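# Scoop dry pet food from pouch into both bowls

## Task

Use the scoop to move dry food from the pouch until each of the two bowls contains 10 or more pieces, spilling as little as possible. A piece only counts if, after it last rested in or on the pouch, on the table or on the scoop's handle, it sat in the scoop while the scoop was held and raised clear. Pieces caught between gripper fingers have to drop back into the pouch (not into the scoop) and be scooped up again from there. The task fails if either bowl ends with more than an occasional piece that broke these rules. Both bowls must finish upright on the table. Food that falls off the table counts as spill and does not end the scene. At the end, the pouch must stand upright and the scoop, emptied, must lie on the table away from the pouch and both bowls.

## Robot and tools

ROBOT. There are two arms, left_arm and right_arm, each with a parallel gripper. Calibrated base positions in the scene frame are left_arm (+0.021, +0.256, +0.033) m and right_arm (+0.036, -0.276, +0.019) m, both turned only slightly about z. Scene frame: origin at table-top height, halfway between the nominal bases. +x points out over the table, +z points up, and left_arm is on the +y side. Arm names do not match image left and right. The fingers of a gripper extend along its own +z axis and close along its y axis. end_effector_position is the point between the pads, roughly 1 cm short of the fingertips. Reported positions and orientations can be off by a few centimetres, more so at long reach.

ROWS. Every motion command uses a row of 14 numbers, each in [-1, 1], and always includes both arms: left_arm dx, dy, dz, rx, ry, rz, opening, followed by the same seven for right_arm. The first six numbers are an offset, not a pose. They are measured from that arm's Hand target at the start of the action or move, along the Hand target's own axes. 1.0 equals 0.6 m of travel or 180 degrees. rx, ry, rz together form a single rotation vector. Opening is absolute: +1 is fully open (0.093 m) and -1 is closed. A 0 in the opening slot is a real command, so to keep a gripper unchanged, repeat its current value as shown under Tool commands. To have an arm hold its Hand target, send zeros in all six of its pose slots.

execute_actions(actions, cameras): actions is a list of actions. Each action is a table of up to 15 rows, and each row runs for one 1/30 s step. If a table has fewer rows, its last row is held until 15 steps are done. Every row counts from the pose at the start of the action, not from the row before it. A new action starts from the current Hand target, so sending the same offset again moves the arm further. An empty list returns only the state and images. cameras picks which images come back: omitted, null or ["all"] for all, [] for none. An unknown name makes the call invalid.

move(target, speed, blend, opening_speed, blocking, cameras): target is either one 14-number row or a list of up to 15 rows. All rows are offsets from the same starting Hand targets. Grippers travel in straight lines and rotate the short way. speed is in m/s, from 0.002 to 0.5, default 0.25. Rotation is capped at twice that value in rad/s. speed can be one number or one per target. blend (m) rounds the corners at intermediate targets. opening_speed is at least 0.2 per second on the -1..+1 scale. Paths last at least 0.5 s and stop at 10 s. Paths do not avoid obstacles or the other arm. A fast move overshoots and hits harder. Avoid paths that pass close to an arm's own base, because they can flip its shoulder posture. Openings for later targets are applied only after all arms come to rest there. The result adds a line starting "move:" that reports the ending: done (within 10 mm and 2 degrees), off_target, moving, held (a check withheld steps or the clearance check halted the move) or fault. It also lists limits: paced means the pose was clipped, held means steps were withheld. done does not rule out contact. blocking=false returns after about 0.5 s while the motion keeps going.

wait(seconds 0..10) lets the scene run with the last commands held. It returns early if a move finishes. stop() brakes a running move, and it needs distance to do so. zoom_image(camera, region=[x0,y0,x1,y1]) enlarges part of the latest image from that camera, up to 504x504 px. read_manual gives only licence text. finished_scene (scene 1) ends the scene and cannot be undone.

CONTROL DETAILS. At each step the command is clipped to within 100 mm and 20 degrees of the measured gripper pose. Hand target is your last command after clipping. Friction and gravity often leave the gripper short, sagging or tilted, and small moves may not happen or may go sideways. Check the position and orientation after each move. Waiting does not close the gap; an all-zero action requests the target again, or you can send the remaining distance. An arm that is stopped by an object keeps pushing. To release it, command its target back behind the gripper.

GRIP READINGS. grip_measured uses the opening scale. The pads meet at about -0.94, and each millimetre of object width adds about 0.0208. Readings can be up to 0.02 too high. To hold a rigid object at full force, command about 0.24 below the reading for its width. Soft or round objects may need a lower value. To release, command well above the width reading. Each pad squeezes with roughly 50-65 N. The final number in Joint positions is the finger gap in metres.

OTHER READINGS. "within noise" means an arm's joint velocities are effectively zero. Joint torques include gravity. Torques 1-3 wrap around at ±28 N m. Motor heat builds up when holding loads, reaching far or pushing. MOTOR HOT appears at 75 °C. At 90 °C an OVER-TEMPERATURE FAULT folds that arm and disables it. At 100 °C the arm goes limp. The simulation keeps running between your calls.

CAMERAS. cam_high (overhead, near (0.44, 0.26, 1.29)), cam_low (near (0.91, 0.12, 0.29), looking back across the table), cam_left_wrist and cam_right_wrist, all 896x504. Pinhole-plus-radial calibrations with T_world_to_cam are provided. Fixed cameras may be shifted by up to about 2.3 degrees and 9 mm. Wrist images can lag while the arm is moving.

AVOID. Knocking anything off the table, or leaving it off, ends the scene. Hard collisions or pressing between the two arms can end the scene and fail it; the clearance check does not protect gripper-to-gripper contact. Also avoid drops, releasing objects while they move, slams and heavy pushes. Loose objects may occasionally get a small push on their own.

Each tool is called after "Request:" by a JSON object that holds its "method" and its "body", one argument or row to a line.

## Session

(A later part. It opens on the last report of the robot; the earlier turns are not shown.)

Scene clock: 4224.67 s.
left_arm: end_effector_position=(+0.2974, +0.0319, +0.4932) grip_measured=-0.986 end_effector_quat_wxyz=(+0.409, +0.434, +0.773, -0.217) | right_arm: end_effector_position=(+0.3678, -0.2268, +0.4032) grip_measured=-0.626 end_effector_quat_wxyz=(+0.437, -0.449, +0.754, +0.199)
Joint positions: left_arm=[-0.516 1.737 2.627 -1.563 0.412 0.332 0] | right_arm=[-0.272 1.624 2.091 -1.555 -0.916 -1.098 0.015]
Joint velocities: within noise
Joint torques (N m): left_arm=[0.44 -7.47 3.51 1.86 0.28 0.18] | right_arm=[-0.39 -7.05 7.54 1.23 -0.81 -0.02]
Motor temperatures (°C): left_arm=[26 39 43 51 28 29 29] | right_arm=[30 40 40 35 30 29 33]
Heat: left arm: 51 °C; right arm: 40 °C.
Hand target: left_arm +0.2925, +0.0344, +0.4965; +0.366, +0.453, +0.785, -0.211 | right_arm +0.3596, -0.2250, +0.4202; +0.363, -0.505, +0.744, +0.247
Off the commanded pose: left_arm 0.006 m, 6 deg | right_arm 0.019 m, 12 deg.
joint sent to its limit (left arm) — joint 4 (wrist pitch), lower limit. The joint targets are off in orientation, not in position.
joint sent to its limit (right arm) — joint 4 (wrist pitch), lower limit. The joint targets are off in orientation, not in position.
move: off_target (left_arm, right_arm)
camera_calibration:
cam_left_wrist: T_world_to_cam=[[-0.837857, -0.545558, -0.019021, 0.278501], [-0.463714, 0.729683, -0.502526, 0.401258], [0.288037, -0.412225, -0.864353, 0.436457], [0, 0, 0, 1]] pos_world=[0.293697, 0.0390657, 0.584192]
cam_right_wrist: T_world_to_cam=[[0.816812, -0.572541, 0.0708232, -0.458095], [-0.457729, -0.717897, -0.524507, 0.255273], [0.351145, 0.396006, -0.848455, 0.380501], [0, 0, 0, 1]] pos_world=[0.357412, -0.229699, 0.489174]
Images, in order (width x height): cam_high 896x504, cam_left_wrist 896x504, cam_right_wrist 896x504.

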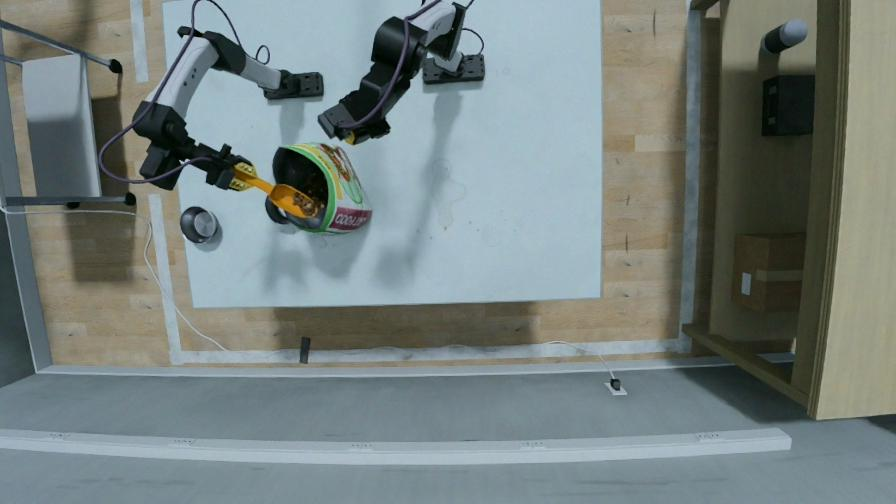

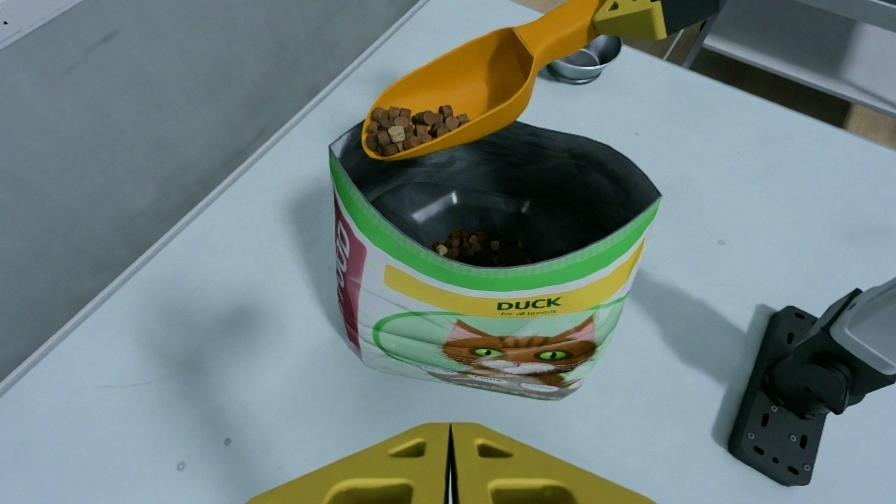

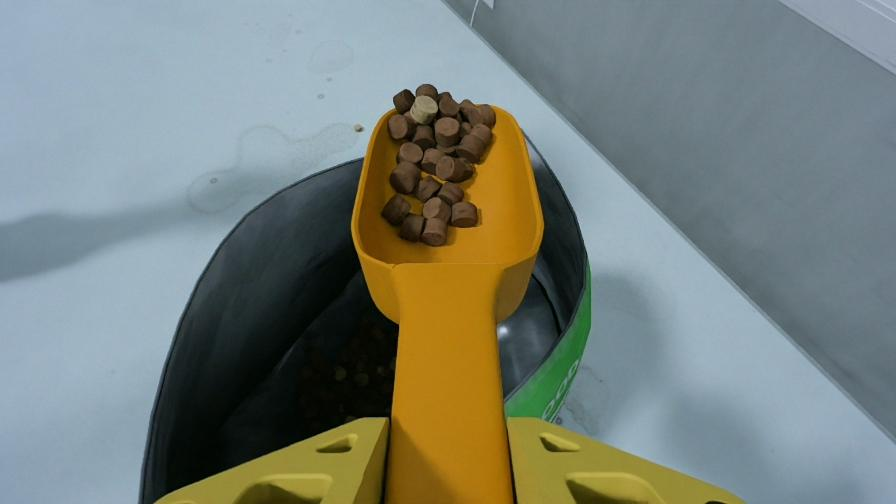

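Request:
{"method": "move", "body": {
  "target": [
    [0,0,0,0,0,0,-1,0.1007,-0.0363,-0.2106,0.1082,-0.044,0.073,-1]
  ],
  "speed": 0.1
}}

Scene clock: 4315.33 s.
left_arm: end_effector_position=(+0.2974, +0.0319, +0.4932) grip_measured=-0.986 end_effector_quat_wxyz=(+0.409, +0.434, +0.773, -0.217) | right_arm: end_effector_position=(+0.3342, -0.3652, +0.4414) grip_measured=-0.626 end_effector_quat_wxyz=(+0.539, -0.260, +0.793, +0.110)
Joint positions: left_arm=[-0.516 1.737 2.627 -1.563 0.412 0.332 0] | right_arm=[-0.801 1.546 2.073 -1.555 -1.093 -1.09 0.015]
Joint velocities: within noise
Joint torques (N m): left_arm=[0.44 -7.46 3.54 1.86 0.28 0.19] | right_arm=[-0.09 -5.46 5.7 1.26 -0.86 -0.05]
Motor temperatures (°C): left_arm=[26 39 42 51 28 29 29] | right_arm=[30 39 42 36 30 29 33]
Heat: left arm: 51 °C; right arm: 42 °C.
Hand target: left_arm +0.2925, +0.0344, +0.4965; +0.366, +0.453, +0.785, -0.211 | right_arm +0.3295, -0.3602, +0.4502; +0.462, -0.330, +0.800, +0.192
Off the commanded pose: left_arm 0.006 m, 6 deg | right_arm 0.011 m, 15 deg.
joint sent to its limit (left arm) — joint 4 (wrist pitch), lower limit. The joint targets are off in orientation, not in position.
joint sent to its limit (right arm) — joint 4 (wrist pitch), lower limit. The joint targets are off in orientation, not in position.
move: off_target (left_arm, right_arm)
camera_calibration:
cam_left_wrist: T_world_to_cam=[[-0.837857, -0.545558, -0.019021, 0.278501], [-0.463714, 0.729683, -0.502526, 0.401258], [0.288037, -0.412225, -0.864353, 0.436457], [0, 0, 0, 1]] pos_world=[0.293697, 0.0390657, 0.584192]
cam_right_wrist: T_world_to_cam=[[0.47985, -0.874298, 0.0731199, -0.511209], [-0.636351, -0.404204, -0.657021, 0.3934], [0.603988, 0.268742, -0.750318, 0.30523], [0, 0, 0, 1]] pos_world=[0.311289, -0.369964, 0.524871]

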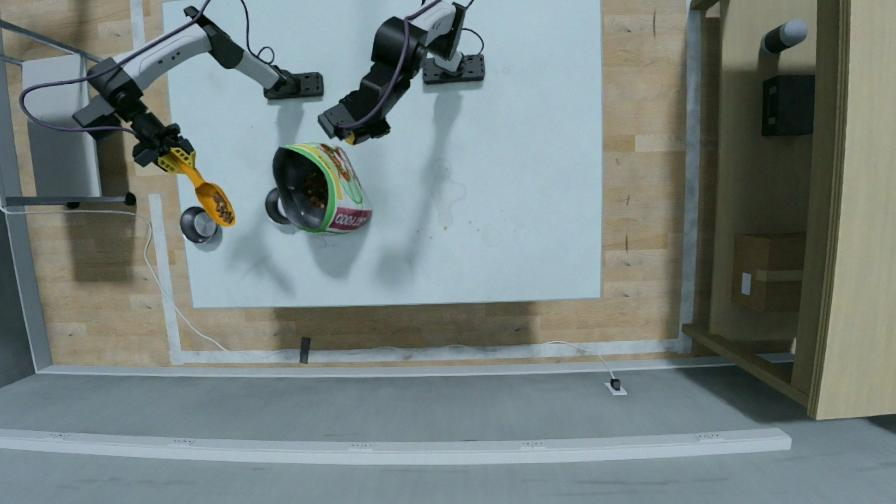

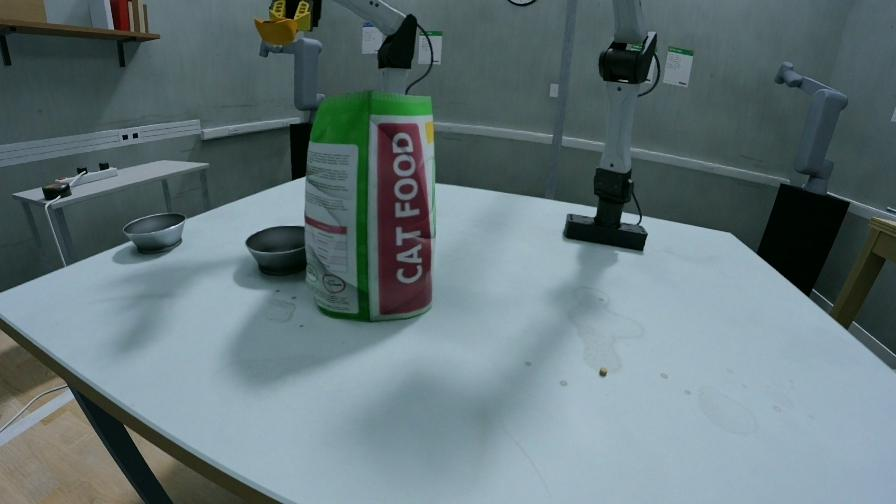

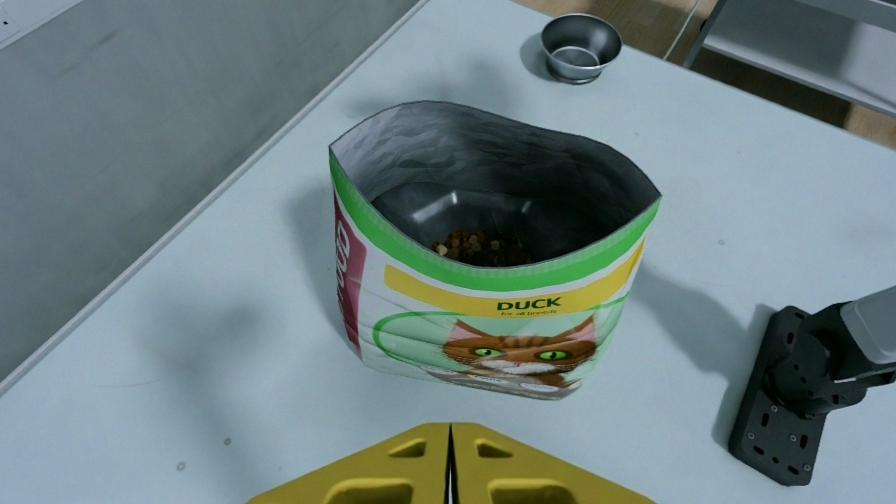

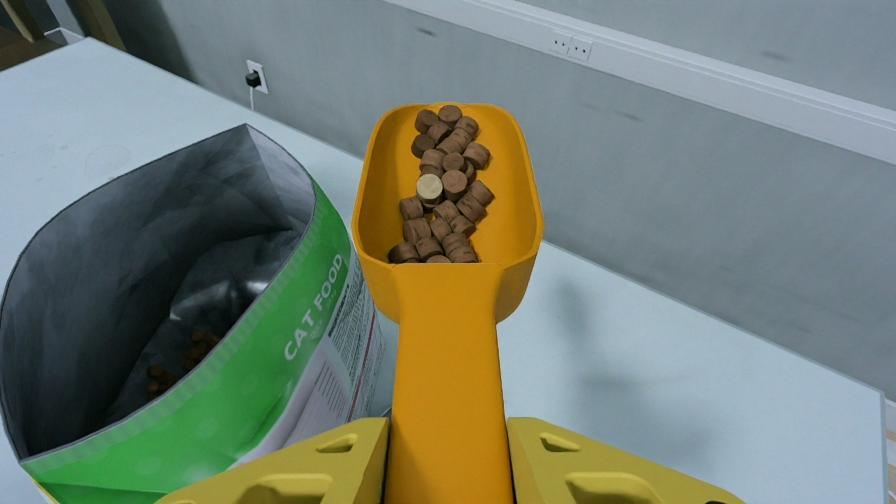

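Request:
{"method": "move", "body": {
  "target": [
    [0,0,0,0,0,0,-1,0.2658,0.0056,0.1068,0.1203,0,0.0694,-1]
  ],
  "speed": 0.12
}}

Scene clock: 4345.70 s.
left_arm: end_effector_position=(+0.2974, +0.0319, +0.4932) grip_measured=-0.986 end_effector_quat_wxyz=(+0.409, +0.434, +0.773, -0.217) | right_arm: end_effector_position=(+0.3113, -0.3729, +0.2796) grip_measured=-0.626 end_effector_quat_wxyz=(+0.489, -0.152, +0.854, +0.097)
Joint positions: left_arm=[-0.516 1.737 2.627 -1.563 0.412 0.332 0] | right_arm=[-0.829 1.176 1.14 -0.969 -0.931 -0.881 0.015]
Joint velocities: within noise
Joint torques (N m): left_arm=[0.43 -7.46 3.51 1.86 0.28 0.18] | right_arm=[-0.29 -4.14 5.37 1.58 -0.48 -0.07]
Motor temperatures (°C): left_arm=[26 39 41 51 28 29 29] | right_arm=[30 38 41 36 30 29 33]
Heat: left arm: 51 °C; right arm: 41 °C.
Hand target: left_arm +0.2925, +0.0344, +0.4965; +0.366, +0.453, +0.785, -0.211 | right_arm +0.3098, -0.3746, +0.2801; +0.492, -0.149, +0.853, +0.087
Off the commanded pose: left_arm 0.006 m, 6 deg | right_arm 0.002 m, 1 deg.
joint sent to its limit (left arm) — joint 4 (wrist pitch), lower limit. The joint targets are off in orientation, not in position.
move: off_target (left_arm)
camera_calibration:
cam_left_wrist: T_world_to_cam=[[-0.837857, -0.545558, -0.019021, 0.278501], [-0.463714, 0.729683, -0.502526, 0.401258], [0.288037, -0.412225, -0.864353, 0.436457], [0, 0, 0, 1]] pos_world=[0.293697, 0.0390657, 0.584192]
cam_right_wrist: T_world_to_cam=[[0.291989, -0.955512, -0.0417032, -0.43485], [-0.800933, -0.220456, -0.556692, 0.361053], [0.522732, 0.19595, -0.829671, 0.220123], [0, 0, 0, 1]] pos_world=[0.301085, -0.379041, 0.365491]

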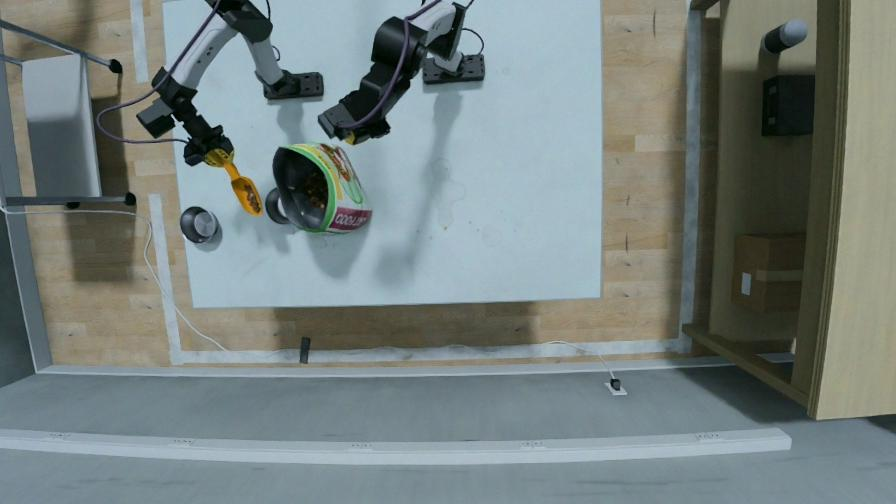

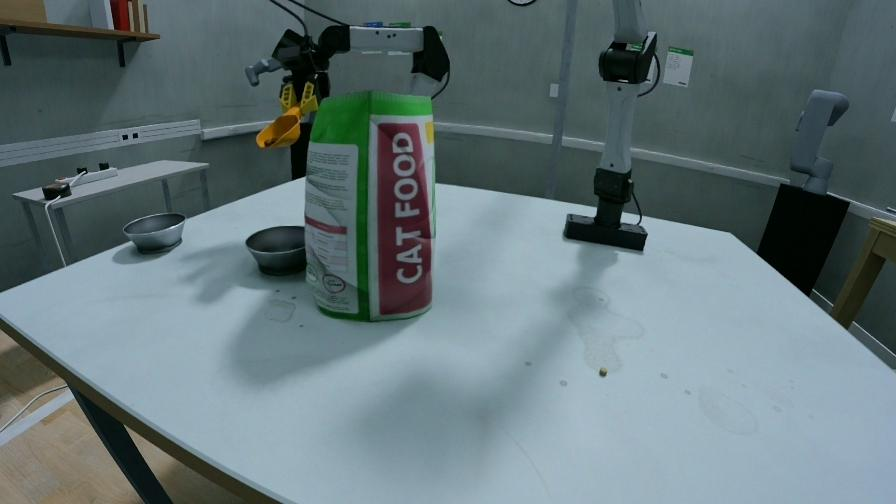

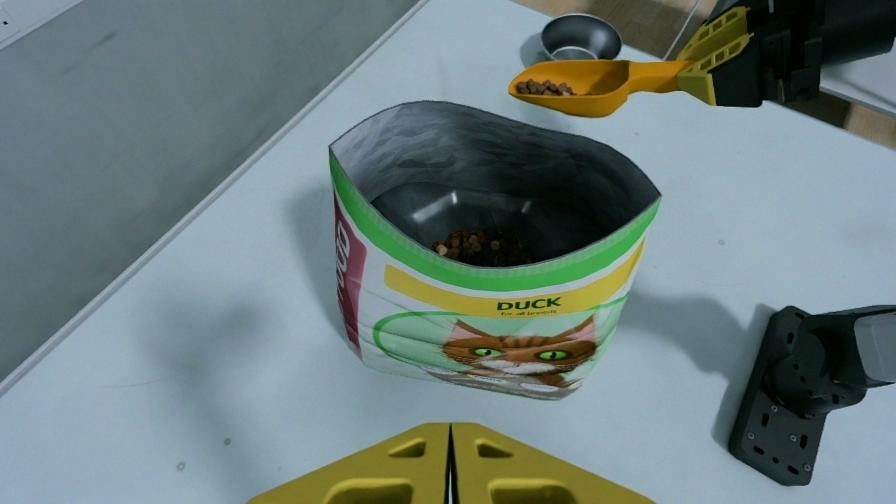

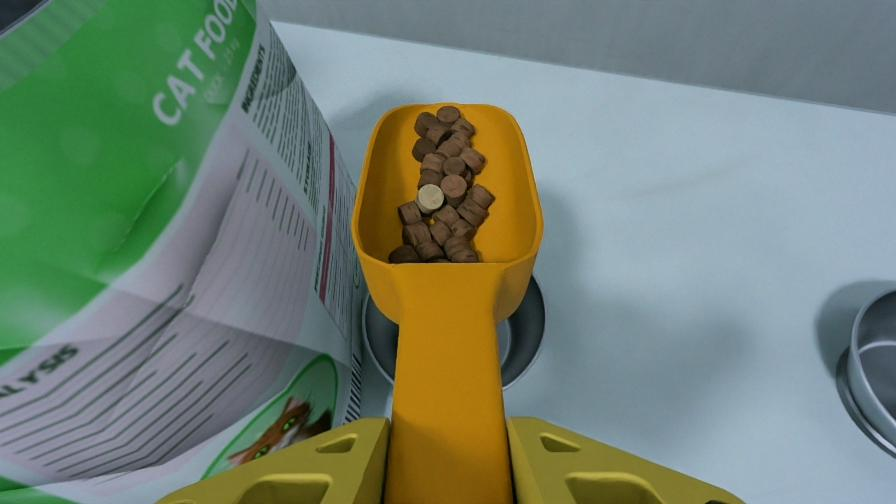

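Request:
{"method": "move", "body": {
  "target": [
    [0,0,0,0,0,0,-1,0.072,-0.002,0.092,0,0.0833,0,-1]
  ],
  "speed": 0.08,
  "cameras": ["cam_high","cam_low","cam_right_wrist"]
}}

Request:
{"method": "zoom_image", "body": {
  "camera": "cam_high",
  "region": [160, 130, 360, 250]
}}

Request:
{"method": "zoom_image", "body": {
  "camera": "cam_low",
  "region": [200, 80, 400, 300]
}}

Scene clock: 4365.77 s.
left_arm: end_effector_position=(+0.2974, +0.0319, +0.4932) grip_measured=-0.986 end_effector_quat_wxyz=(+0.409, +0.434, +0.773, -0.217) | right_arm: end_effector_position=(+0.3326, -0.3665, +0.2199) grip_measured=-0.626 end_effector_quat_wxyz=(+0.379, -0.160, +0.909, +0.067)
Joint positions: left_arm=[-0.516 1.737 2.627 -1.563 0.412 0.332 0] | right_arm=[-0.63 1.257 1.094 -0.889 -0.627 -0.799 0.015]
Joint velocities: within noise
Joint torques (N m): left_arm=[0.43 -7.45 3.51 1.86 0.28 0.19] | right_arm=[0.98 -3.06 5.64 1.68 -0.31 -0.06]
Motor temperatures (°C): left_arm=[26 39 41 51 28 29 29] | right_arm=[30 37 41 36 30 29 33]
Heat: left arm: 51 °C; right arm: 41 °C.
Hand target: left_arm +0.2925, +0.0344, +0.4965; +0.366, +0.453, +0.785, -0.211 | right_arm +0.3349, -0.3668, +0.2151; +0.377, -0.159, +0.910, +0.067
Off the commanded pose: left_arm 0.006 m, 6 deg | right_arm 0.005 m, 0 deg.
joint sent to its limit (left arm) — joint 4 (wrist pitch), lower limit. The joint targets are off in orientation, not in position.
move: off_target (left_arm)
camera_calibration:
cam_right_wrist: T_world_to_cam=[[0.277384, -0.960723, -0.00836288, -0.441814], [-0.906372, -0.258785, -0.333946, 0.318337], [0.318665, 0.100211, -0.942555, 0.215808], [0, 0, 0, 1]] pos_world=[0.342314, -0.363706, 0.306023]
Images, in order (width x height): cam_high 896x504, cam_low 896x504, cam_right_wrist 896x504.

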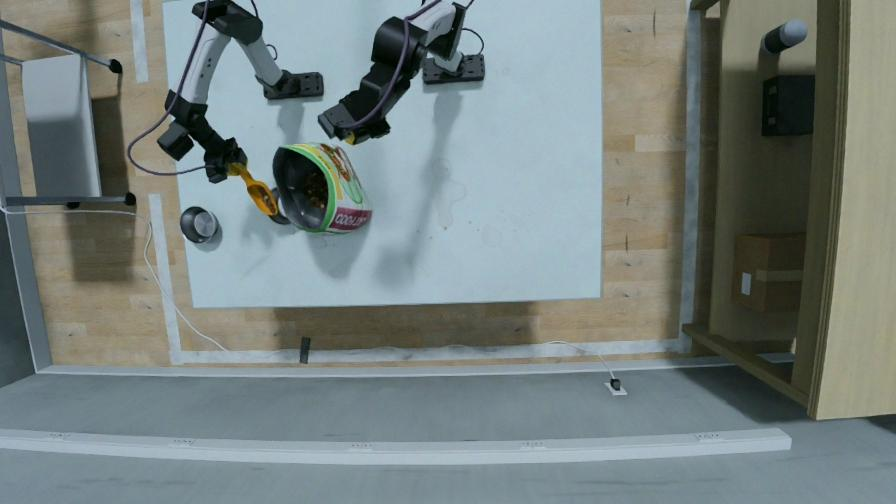

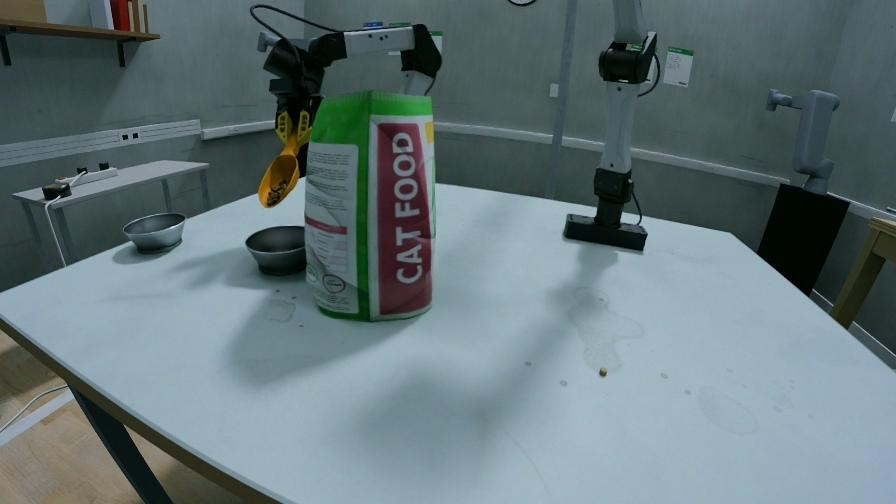

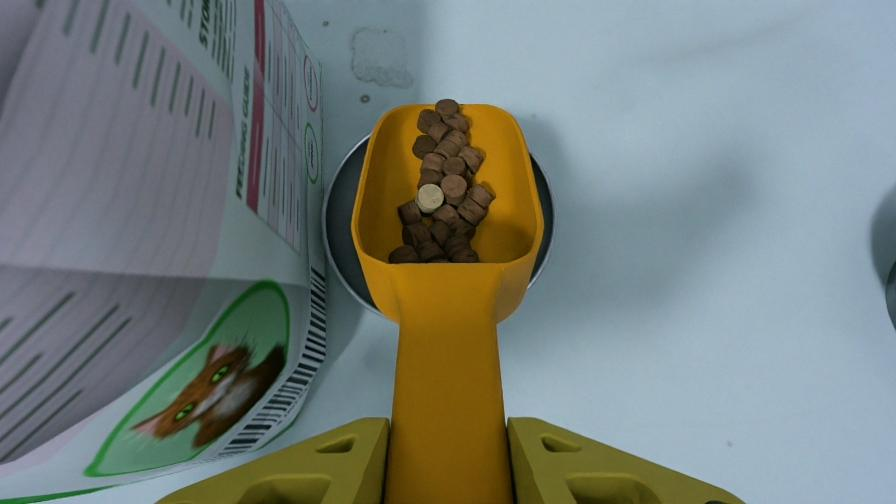

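Scaled by 2.520 from the camera's 896x504 image, which has a finer 1280x720 frame.

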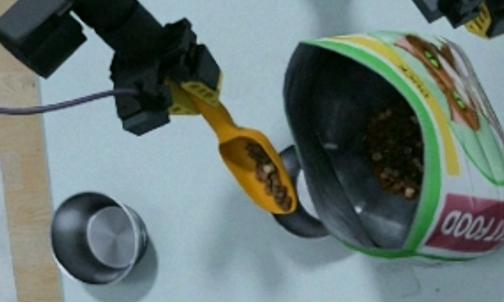

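Scaled by 2.291 from the camera's 896x504 image, which has a finer 1280x720 frame.

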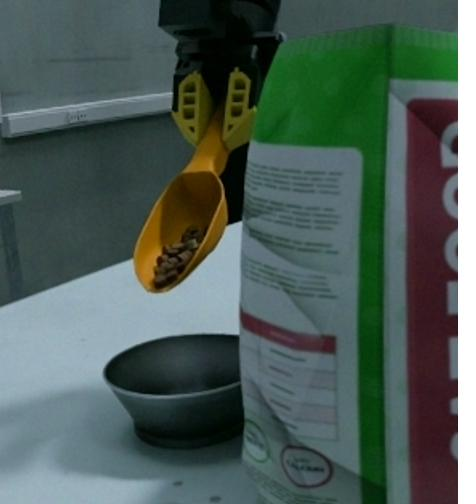

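Request:
{"method": "move", "body": {
  "target": [
    [0,0,0,0,0,0,-1,0.0144,0,0.0092,0,0.0833,0,-1]
  ],
  "speed": 0.08,
  "cameras": ["cam_low","cam_right_wrist"]
}}

Request:
{"method": "zoom_image", "body": {
  "camera": "cam_low",
  "region": [200, 80, 400, 300]
}}

Scene clock: 4395.90 s.
left_arm: end_effector_position=(+0.2974, +0.0319, +0.4932) grip_measured=-0.986 end_effector_quat_wxyz=(+0.409, +0.434, +0.773, -0.217) | right_arm: end_effector_position=(+0.3282, -0.3659, +0.1985) grip_measured=-0.626 end_effector_quat_wxyz=(+0.253, -0.166, +0.952, +0.051)
Joint positions: left_arm=[-0.516 1.737 2.627 -1.563 0.412 0.332 0] | right_arm=[-0.522 1.379 1.228 -1.072 -0.397 -0.788 0.015]
Joint velocities: within noise
Joint torques (N m): left_arm=[0.44 -7.47 3.49 1.86 0.29 0.19] | right_arm=[1.01 -3.64 9.25 1.11 -0.21 -0.05]
Motor temperatures (°C): left_arm=[26 39 41 51 28 29 29] | right_arm=[30 36 40 37 30 29 33]
Heat: left arm: 51 °C; right arm: 40 °C.
Hand target: left_arm +0.2925, +0.0344, +0.4965; +0.366, +0.453, +0.785, -0.211 | right_arm +0.3328, -0.3676, +0.2051; +0.255, -0.167, +0.951, +0.045
Off the commanded pose: left_arm 0.006 m, 6 deg | right_arm 0.008 m, 1 deg.
joint sent to its limit (left arm) — joint 4 (wrist pitch), lower limit. The joint targets are off in orientation, not in position.
move: off_target (left_arm)
camera_calibration:
cam_right_wrist: T_world_to_cam=[[0.277449, -0.960735, -0.00317681, -0.441235], [-0.958365, -0.276528, -0.0711992, 0.265815], [0.0675251, 0.0227987, -0.997457, 0.261941], [0, 0, 0, 1]] pos_world=[0.35948, -0.356377, 0.278799]
Images, in order (width x height): cam_low 896x504, cam_right_wrist 896x504.

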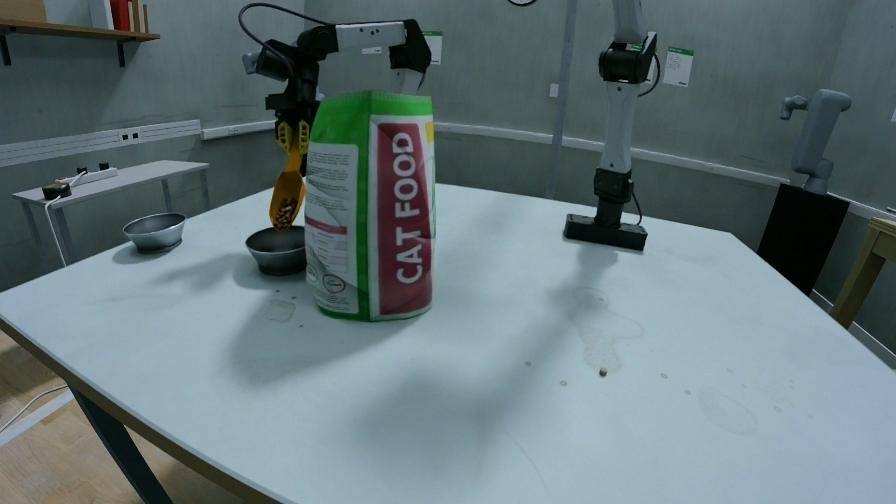

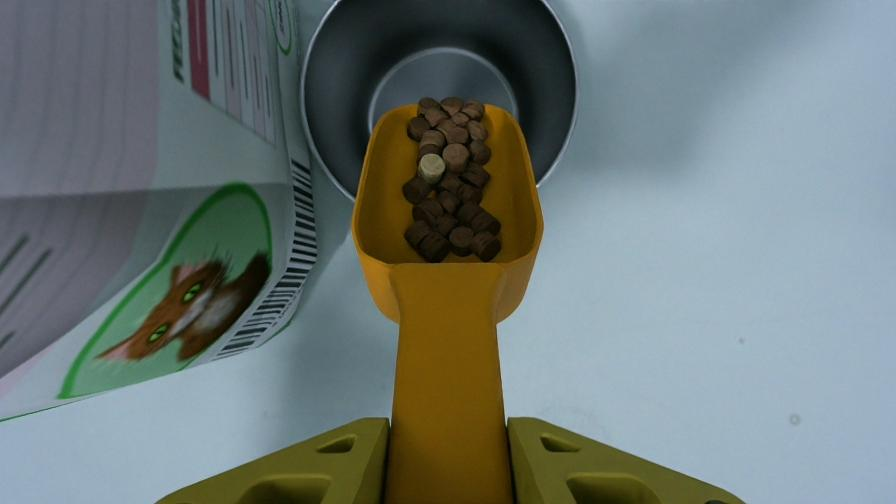

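Scaled by 2.291 from the camera's 896x504 image, which has a finer 1280x720 frame.

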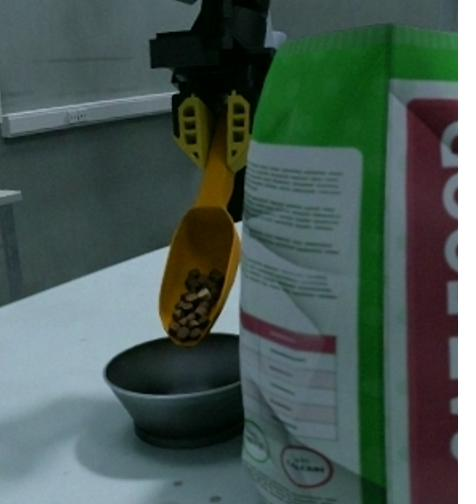

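Request:
{"method": "move", "body": {
  "target": [
    [0,0,0,0,0,0,-1,-0.0329,0,-0.005,0,0.0389,0,-1]
  ],
  "speed": 0.06,
  "cameras": ["cam_low","cam_right_wrist"]
}}

Scene clock: 4405.10 s.
left_arm: end_effector_position=(+0.2974, +0.0319, +0.4932) grip_measured=-0.986 end_effector_quat_wxyz=(+0.409, +0.434, +0.773, -0.217) | right_arm: end_effector_position=(+0.3431, -0.3609, +0.2120) grip_measured=-0.626 end_effector_quat_wxyz=(+0.195, -0.169, +0.965, +0.041)
Joint positions: left_arm=[-0.516 1.737 2.627 -1.563 0.412 0.332 0] | right_arm=[-0.428 1.496 1.425 -1.214 -0.284 -0.725 0.015]
Joint velocities: within noise
Joint torques (N m): left_arm=[0.47 -7.47 3.49 1.86 0.27 0.18] | right_arm=[1.01 -4.38 9.03 0.98 -0.15 -0.06]
Motor temperatures (°C): left_arm=[26 39 40 51 28 29 29] | right_arm=[30 36 41 37 29 29 33]
Heat: left arm: 51 °C; right arm: 41 °C.
Hand target: left_arm +0.2925, +0.0344, +0.4965; +0.366, +0.453, +0.785, -0.211 | right_arm +0.3474, -0.3622, +0.2175; +0.196, -0.169, +0.965, +0.035
Off the commanded pose: left_arm 0.006 m, 6 deg | right_arm 0.007 m, 1 deg.
joint sent to its limit (left arm) — joint 4 (wrist pitch), lower limit. The joint targets are off in orientation, not in position.
move: off_target (left_arm)
camera_calibration:
cam_right_wrist: T_world_to_cam=[[0.280046, -0.959972, 0.00524237, -0.442964], [-0.958884, -0.279459, 0.0494495, 0.255936], [-0.0460051, -0.018875, -0.998763, 0.298449], [0, 0, 0, 1]] pos_world=[0.383194, -0.348077, 0.287746]
Images, in order (width x height): cam_low 896x504, cam_right_wrist 896x504.

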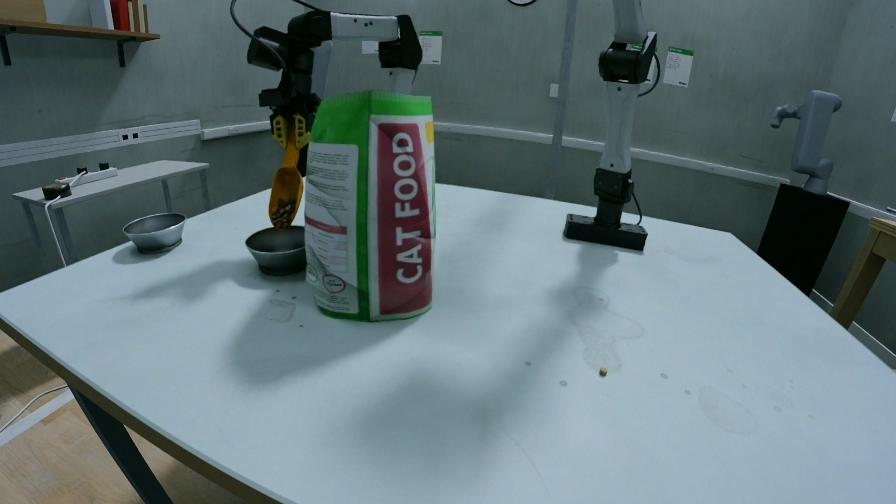

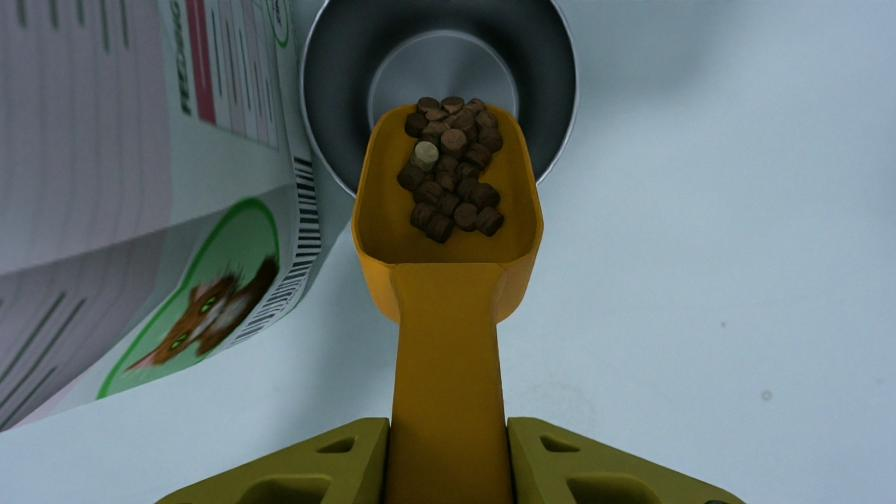

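Request:
{"method": "move", "body": {
  "target": [
    [0,0,0,0,0,0,-1,-0.0223,0,-0.0015,0,0.0278,0,-1]
  ],
  "speed": 0.06,
  "cameras": ["cam_right_wrist"]
}}

Scene clock: 4414.10 s.
left_arm: end_effector_position=(+0.2974, +0.0319, +0.4932) grip_measured=-0.986 end_effector_quat_wxyz=(+0.409, +0.434, +0.773, -0.217) | right_arm: end_effector_position=(+0.3547, -0.3573, +0.2188) grip_measured=-0.626 end_effector_quat_wxyz=(+0.153, -0.171, +0.973, +0.034)
Joint positions: left_arm=[-0.516 1.737 2.627 -1.563 0.412 0.332 0] | right_arm=[-0.367 1.593 1.571 -1.316 -0.212 -0.681 0.015]
Joint velocities: within noise
Joint torques (N m): left_arm=[0.46 -7.43 3.52 1.86 0.28 0.19] | right_arm=[1.01 -5 8.92 0.91 -0.09 -0.05]
Motor temperatures (°C): left_arm=[26 39 40 51 28 29 29] | right_arm=[30 36 42 36 29 29 33]
Heat: left arm: 51 °C; right arm: 42 °C.
Hand target: left_arm +0.2925, +0.0344, +0.4965; +0.366, +0.453, +0.785, -0.211 | right_arm +0.3587, -0.3582, +0.2236; +0.154, -0.170, +0.973, +0.028
Off the commanded pose: left_arm 0.006 m, 6 deg | right_arm 0.006 m, 1 deg.
joint sent to its limit (left arm) — joint 4 (wrist pitch), lower limit. The joint targets are off in orientation, not in position.
move: off_target (left_arm)
camera_calibration:
cam_right_wrist: T_world_to_cam=[[0.281386, -0.959529, 0.0111967, -0.444346], [-0.951228, -0.277377, 0.135006, 0.24704], [-0.126436, -0.0486394, -0.990782, 0.322069], [0, 0, 0, 1]] pos_world=[0.400745, -0.342174, 0.290723]
Images, in order (width x height): cam_right_wrist 896x504.

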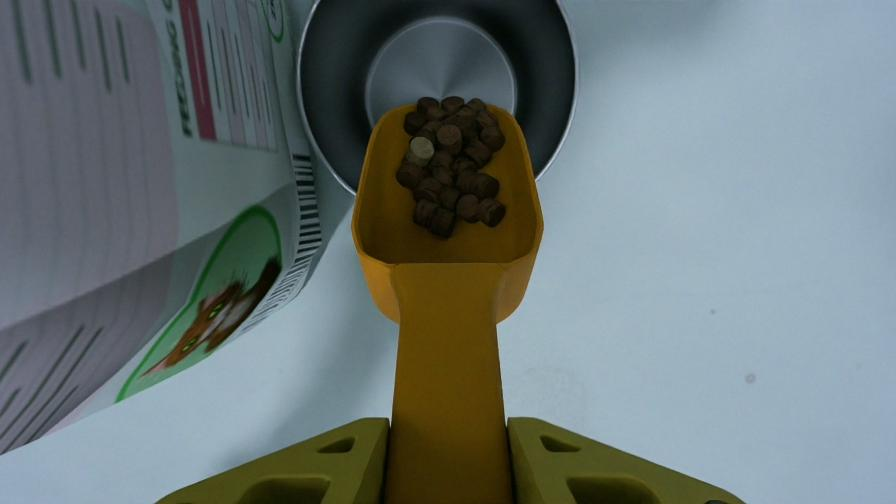

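Request:
{"method": "move", "body": {
  "target": [
    [0,0,0,0,0,0,-1,-0.0218,0,0,0,0.0278,0,-1]
  ],
  "speed": 0.06,
  "cameras": ["cam_right_wrist"]
}}

Scene clock: 4422.17 s.
left_arm: end_effector_position=(+0.2974, +0.0319, +0.4932) grip_measured=-0.986 end_effector_quat_wxyz=(+0.409, +0.434, +0.773, -0.217) | right_arm: end_effector_position=(+0.3668, -0.3532, +0.2237) grip_measured=-0.626 end_effector_quat_wxyz=(+0.111, -0.172, +0.978, +0.026)
Joint positions: left_arm=[-0.516 1.737 2.627 -1.563 0.412 0.332 0] | right_arm=[-0.312 1.7 1.727 -1.423 -0.149 -0.639 0.015]
Joint velocities: within noise
Joint torques (N m): left_arm=[0.44 -7.47 3.51 1.85 0.29 0.19] | right_arm=[0.96 -5.65 8.68 0.73 -0.04 -0.02]
Motor temperatures (°C): left_arm=[26 39 40 51 28 29 29] | right_arm=[30 36 42 36 29 29 33]
Heat: left arm: 51 °C; right arm: 42 °C.
Hand target: left_arm +0.2925, +0.0344, +0.4965; +0.366, +0.453, +0.785, -0.211 | right_arm +0.3704, -0.3539, +0.2276; +0.111, -0.172, +0.979, +0.020
Off the commanded pose: left_arm 0.006 m, 6 deg | right_arm 0.005 m, 1 deg.
joint sent to its limit (left arm) — joint 4 (wrist pitch), lower limit. The joint targets are off in orientation, not in position.
move: off_target (left_arm)
camera_calibration:
cam_right_wrist: T_world_to_cam=[[0.28363, -0.958791, 0.0165482, -0.445699], [-0.936621, -0.273288, 0.219213, 0.236269], [-0.205657, -0.0776749, -0.975537, 0.344021], [0, 0, 0, 1]] pos_world=[0.418458, -0.336041, 0.291188]
Images, in order (width x height): cam_right_wrist 896x504.

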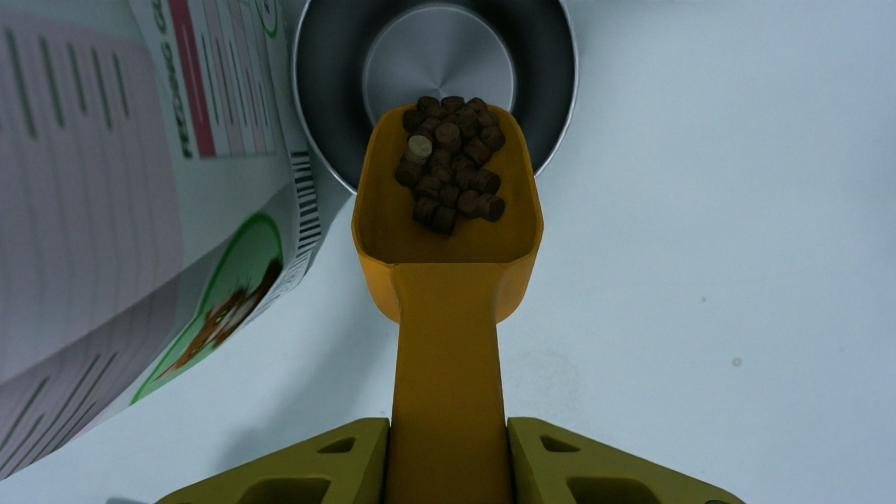

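Request:
{"method": "move", "body": {
  "target": [
    [0,0,0,0,0,0,-1,-0.0243,0,-0.003,0,0.0278,0,-1]
  ],
  "speed": 0.06,
  "cameras": ["cam_right_wrist"]
}}

Scene clock: 4430.60 s.
left_arm: end_effector_position=(+0.2974, +0.0319, +0.4932) grip_measured=-0.986 end_effector_quat_wxyz=(+0.409, +0.434, +0.773, -0.217) | right_arm: end_effector_position=(+0.3806, -0.3489, +0.2299) grip_measured=-0.626 end_effector_quat_wxyz=(+0.070, -0.173, +0.982, +0.019)
Joint positions: left_arm=[-0.516 1.737 2.627 -1.563 0.412 0.332 0] | right_arm=[-0.262 1.825 1.917 -1.55 -0.092 -0.596 0.015]
Joint velocities: within noise
Joint torques (N m): left_arm=[0.44 -7.47 3.48 1.86 0.28 0.18] | right_arm=[0.99 -6.38 8.32 0.57 0.01 -0.03]
Motor temperatures (°C): left_arm=[26 39 40 51 28 29 29] | right_arm=[30 37 42 35 29 29 33]
Heat: left arm: 51 °C; right arm: 42 °C.
Hand target: left_arm +0.2925, +0.0344, +0.4965; +0.366, +0.453, +0.785, -0.211 | right_arm +0.3834, -0.3493, +0.2326; +0.068, -0.172, +0.983, +0.013
Off the commanded pose: left_arm 0.006 m, 6 deg | right_arm 0.004 m, 1 deg.
joint sent to its limit (left arm) — joint 4 (wrist pitch), lower limit. The joint targets are off in orientation, not in position.
joint sent to its limit (right arm) — joint 4 (wrist pitch), lower limit. The joint targets still meet the commanded pose.
move: off_target (left_arm)
camera_calibration:
cam_right_wrist: T_world_to_cam=[[0.285754, -0.958035, 0.0226745, -0.447489], [-0.916218, -0.266193, 0.299475, 0.225269], [-0.280872, -0.106351, -0.953835, 0.366816], [0, 0, 0, 1]] pos_world=[0.437295, -0.329734, 0.292566]
Images, in order (width x height): cam_right_wrist 896x504.

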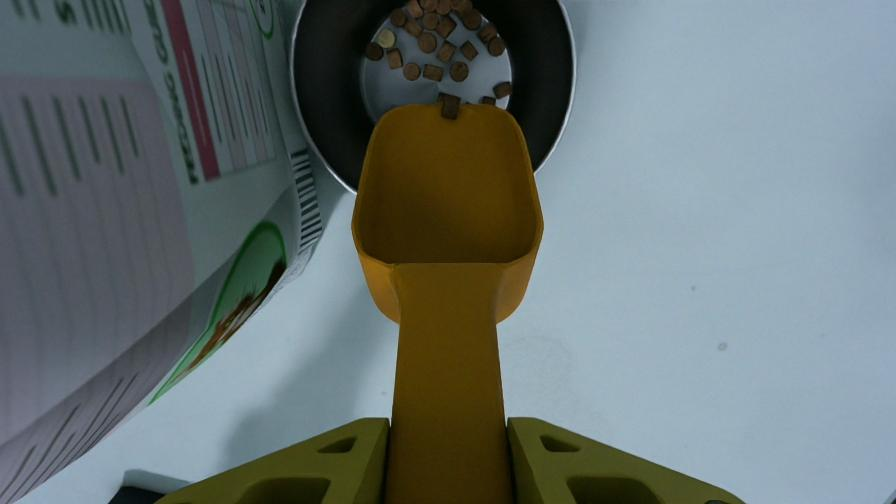

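Request:
{"method": "move", "body": {
  "target": [
    [0,0,0,0,0,0,-1,0.03,-0.019,-0.1345,0,-0.2056,0,-1],
    [0,0,0,0,0,0,-1,-0.0866,-0.2556,0.2018,0.123,-0.3562,0.1416,-1]
  ],
  "speed": [0.15,0.2],
  "blend": 0.03
}}

Request:
{"method": "zoom_image", "body": {
  "camera": "cam_high",
  "region": [160, 130, 360, 250]
}}

Request:
{"method": "zoom_image", "body": {
  "camera": "cam_low",
  "region": [100, 100, 350, 350]
}}

Scene clock: 4470.23 s.
left_arm: end_effector_position=(+0.2974, +0.0319, +0.4932) grip_measured=-0.986 end_effector_quat_wxyz=(+0.409, +0.434, +0.773, -0.217) | right_arm: end_effector_position=(+0.4994, -0.4719, +0.1253) grip_measured=-0.626 end_effector_quat_wxyz=(+0.598, +0.080, +0.795, -0.062)
Joint positions: left_arm=[-0.516 1.737 2.627 -1.563 0.412 0.332 0] | right_arm=[-0.5 1.907 0.826 0.787 -0.276 -0.085 0.015]
Joint velocities: within noise
Joint torques (N m): left_arm=[0.46 -7.47 3.49 1.86 0.28 0.18] | right_arm=[1.07 -6.68 4.79 2.68 0.05 -0.02]
Motor temperatures (°C): left_arm=[26 39 40 51 28 29 29] | right_arm=[30 37 42 35 29 29 33]
Heat: left arm: 51 °C; right arm: 42 °C.
Hand target: left_arm +0.2925, +0.0344, +0.4965; +0.366, +0.453, +0.785, -0.211 | right_arm +0.4998, -0.4701, +0.1199; +0.598, +0.084, +0.795, -0.063
Off the commanded pose: left_arm 0.006 m, 6 deg | right_arm 0.006 m, 0 deg.
joint sent to its limit (left arm) — joint 4 (wrist pitch), lower limit. The joint targets are off in orientation, not in position.
move: off_target (left_arm)
camera_calibration:
cam_left_wrist: T_world_to_cam=[[-0.837857, -0.545558, -0.019021, 0.278501], [-0.463714, 0.729683, -0.502526, 0.401258], [0.288037, -0.412225, -0.864353, 0.436457], [0, 0, 0, 1]] pos_world=[0.293697, 0.0390657, 0.584192]
cam_right_wrist: T_world_to_cam=[[-0.256753, -0.965758, -0.037265, -0.322104], [-0.639156, 0.198593, -0.742994, 0.544318], [0.724953, -0.166948, -0.66826, -0.279294], [0, 0, 0, 1]] pos_world=[0.467678, -0.4658, 0.205781]

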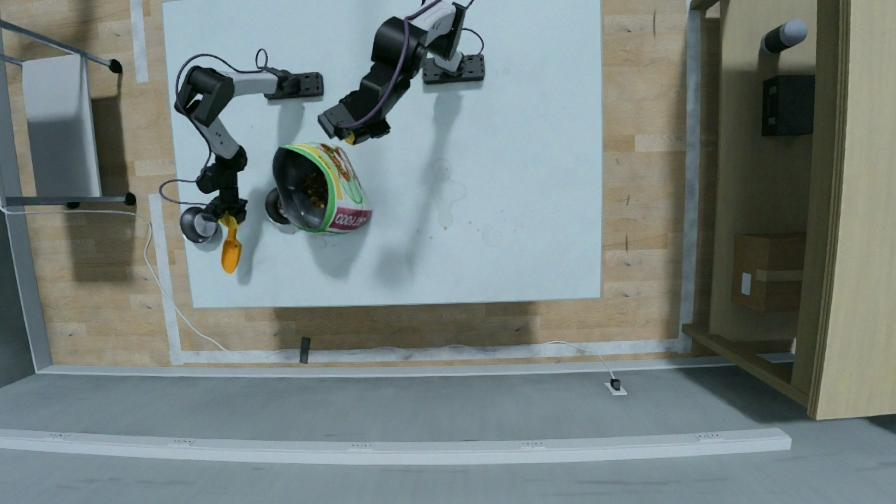

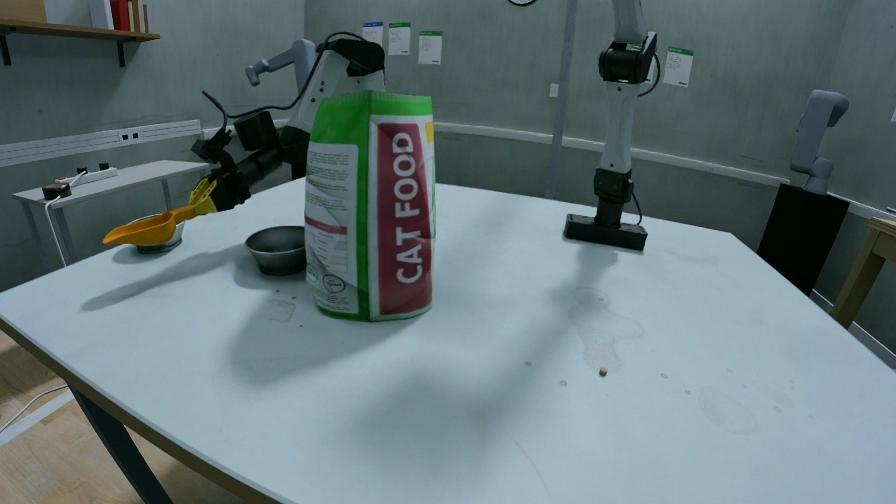

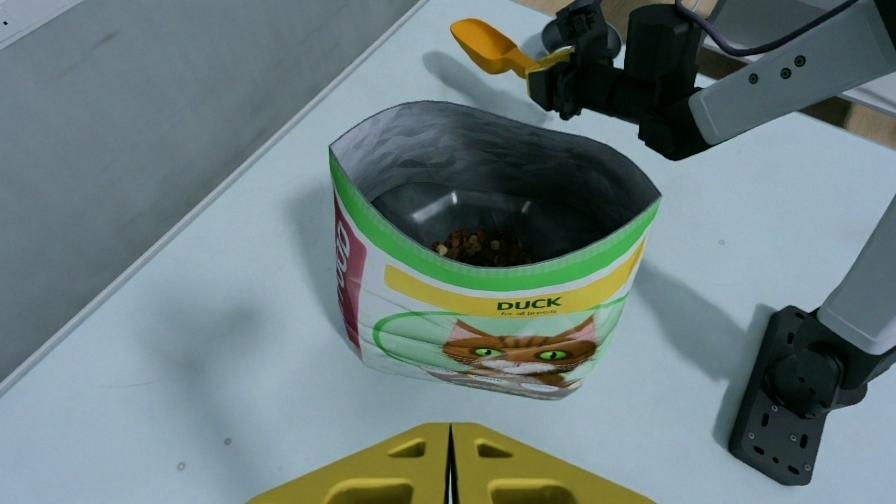

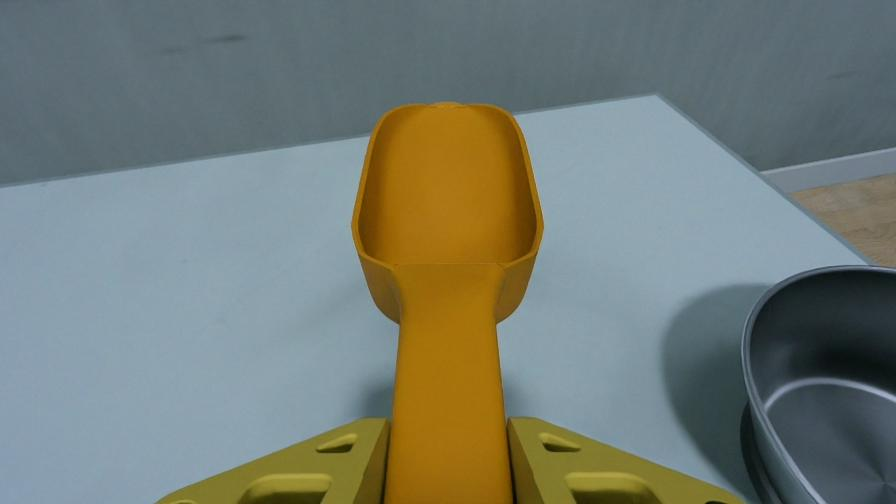

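Scaled by 2.520 from the camera's 896x504 image, which has a finer 1280x720 frame.

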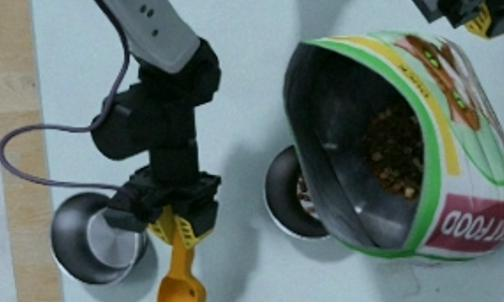

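Scaled by 2.016 from the camera's 896x504 image, which has a finer 1280x720 frame.

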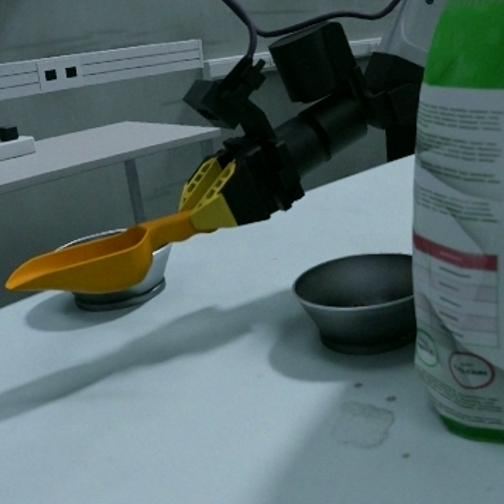

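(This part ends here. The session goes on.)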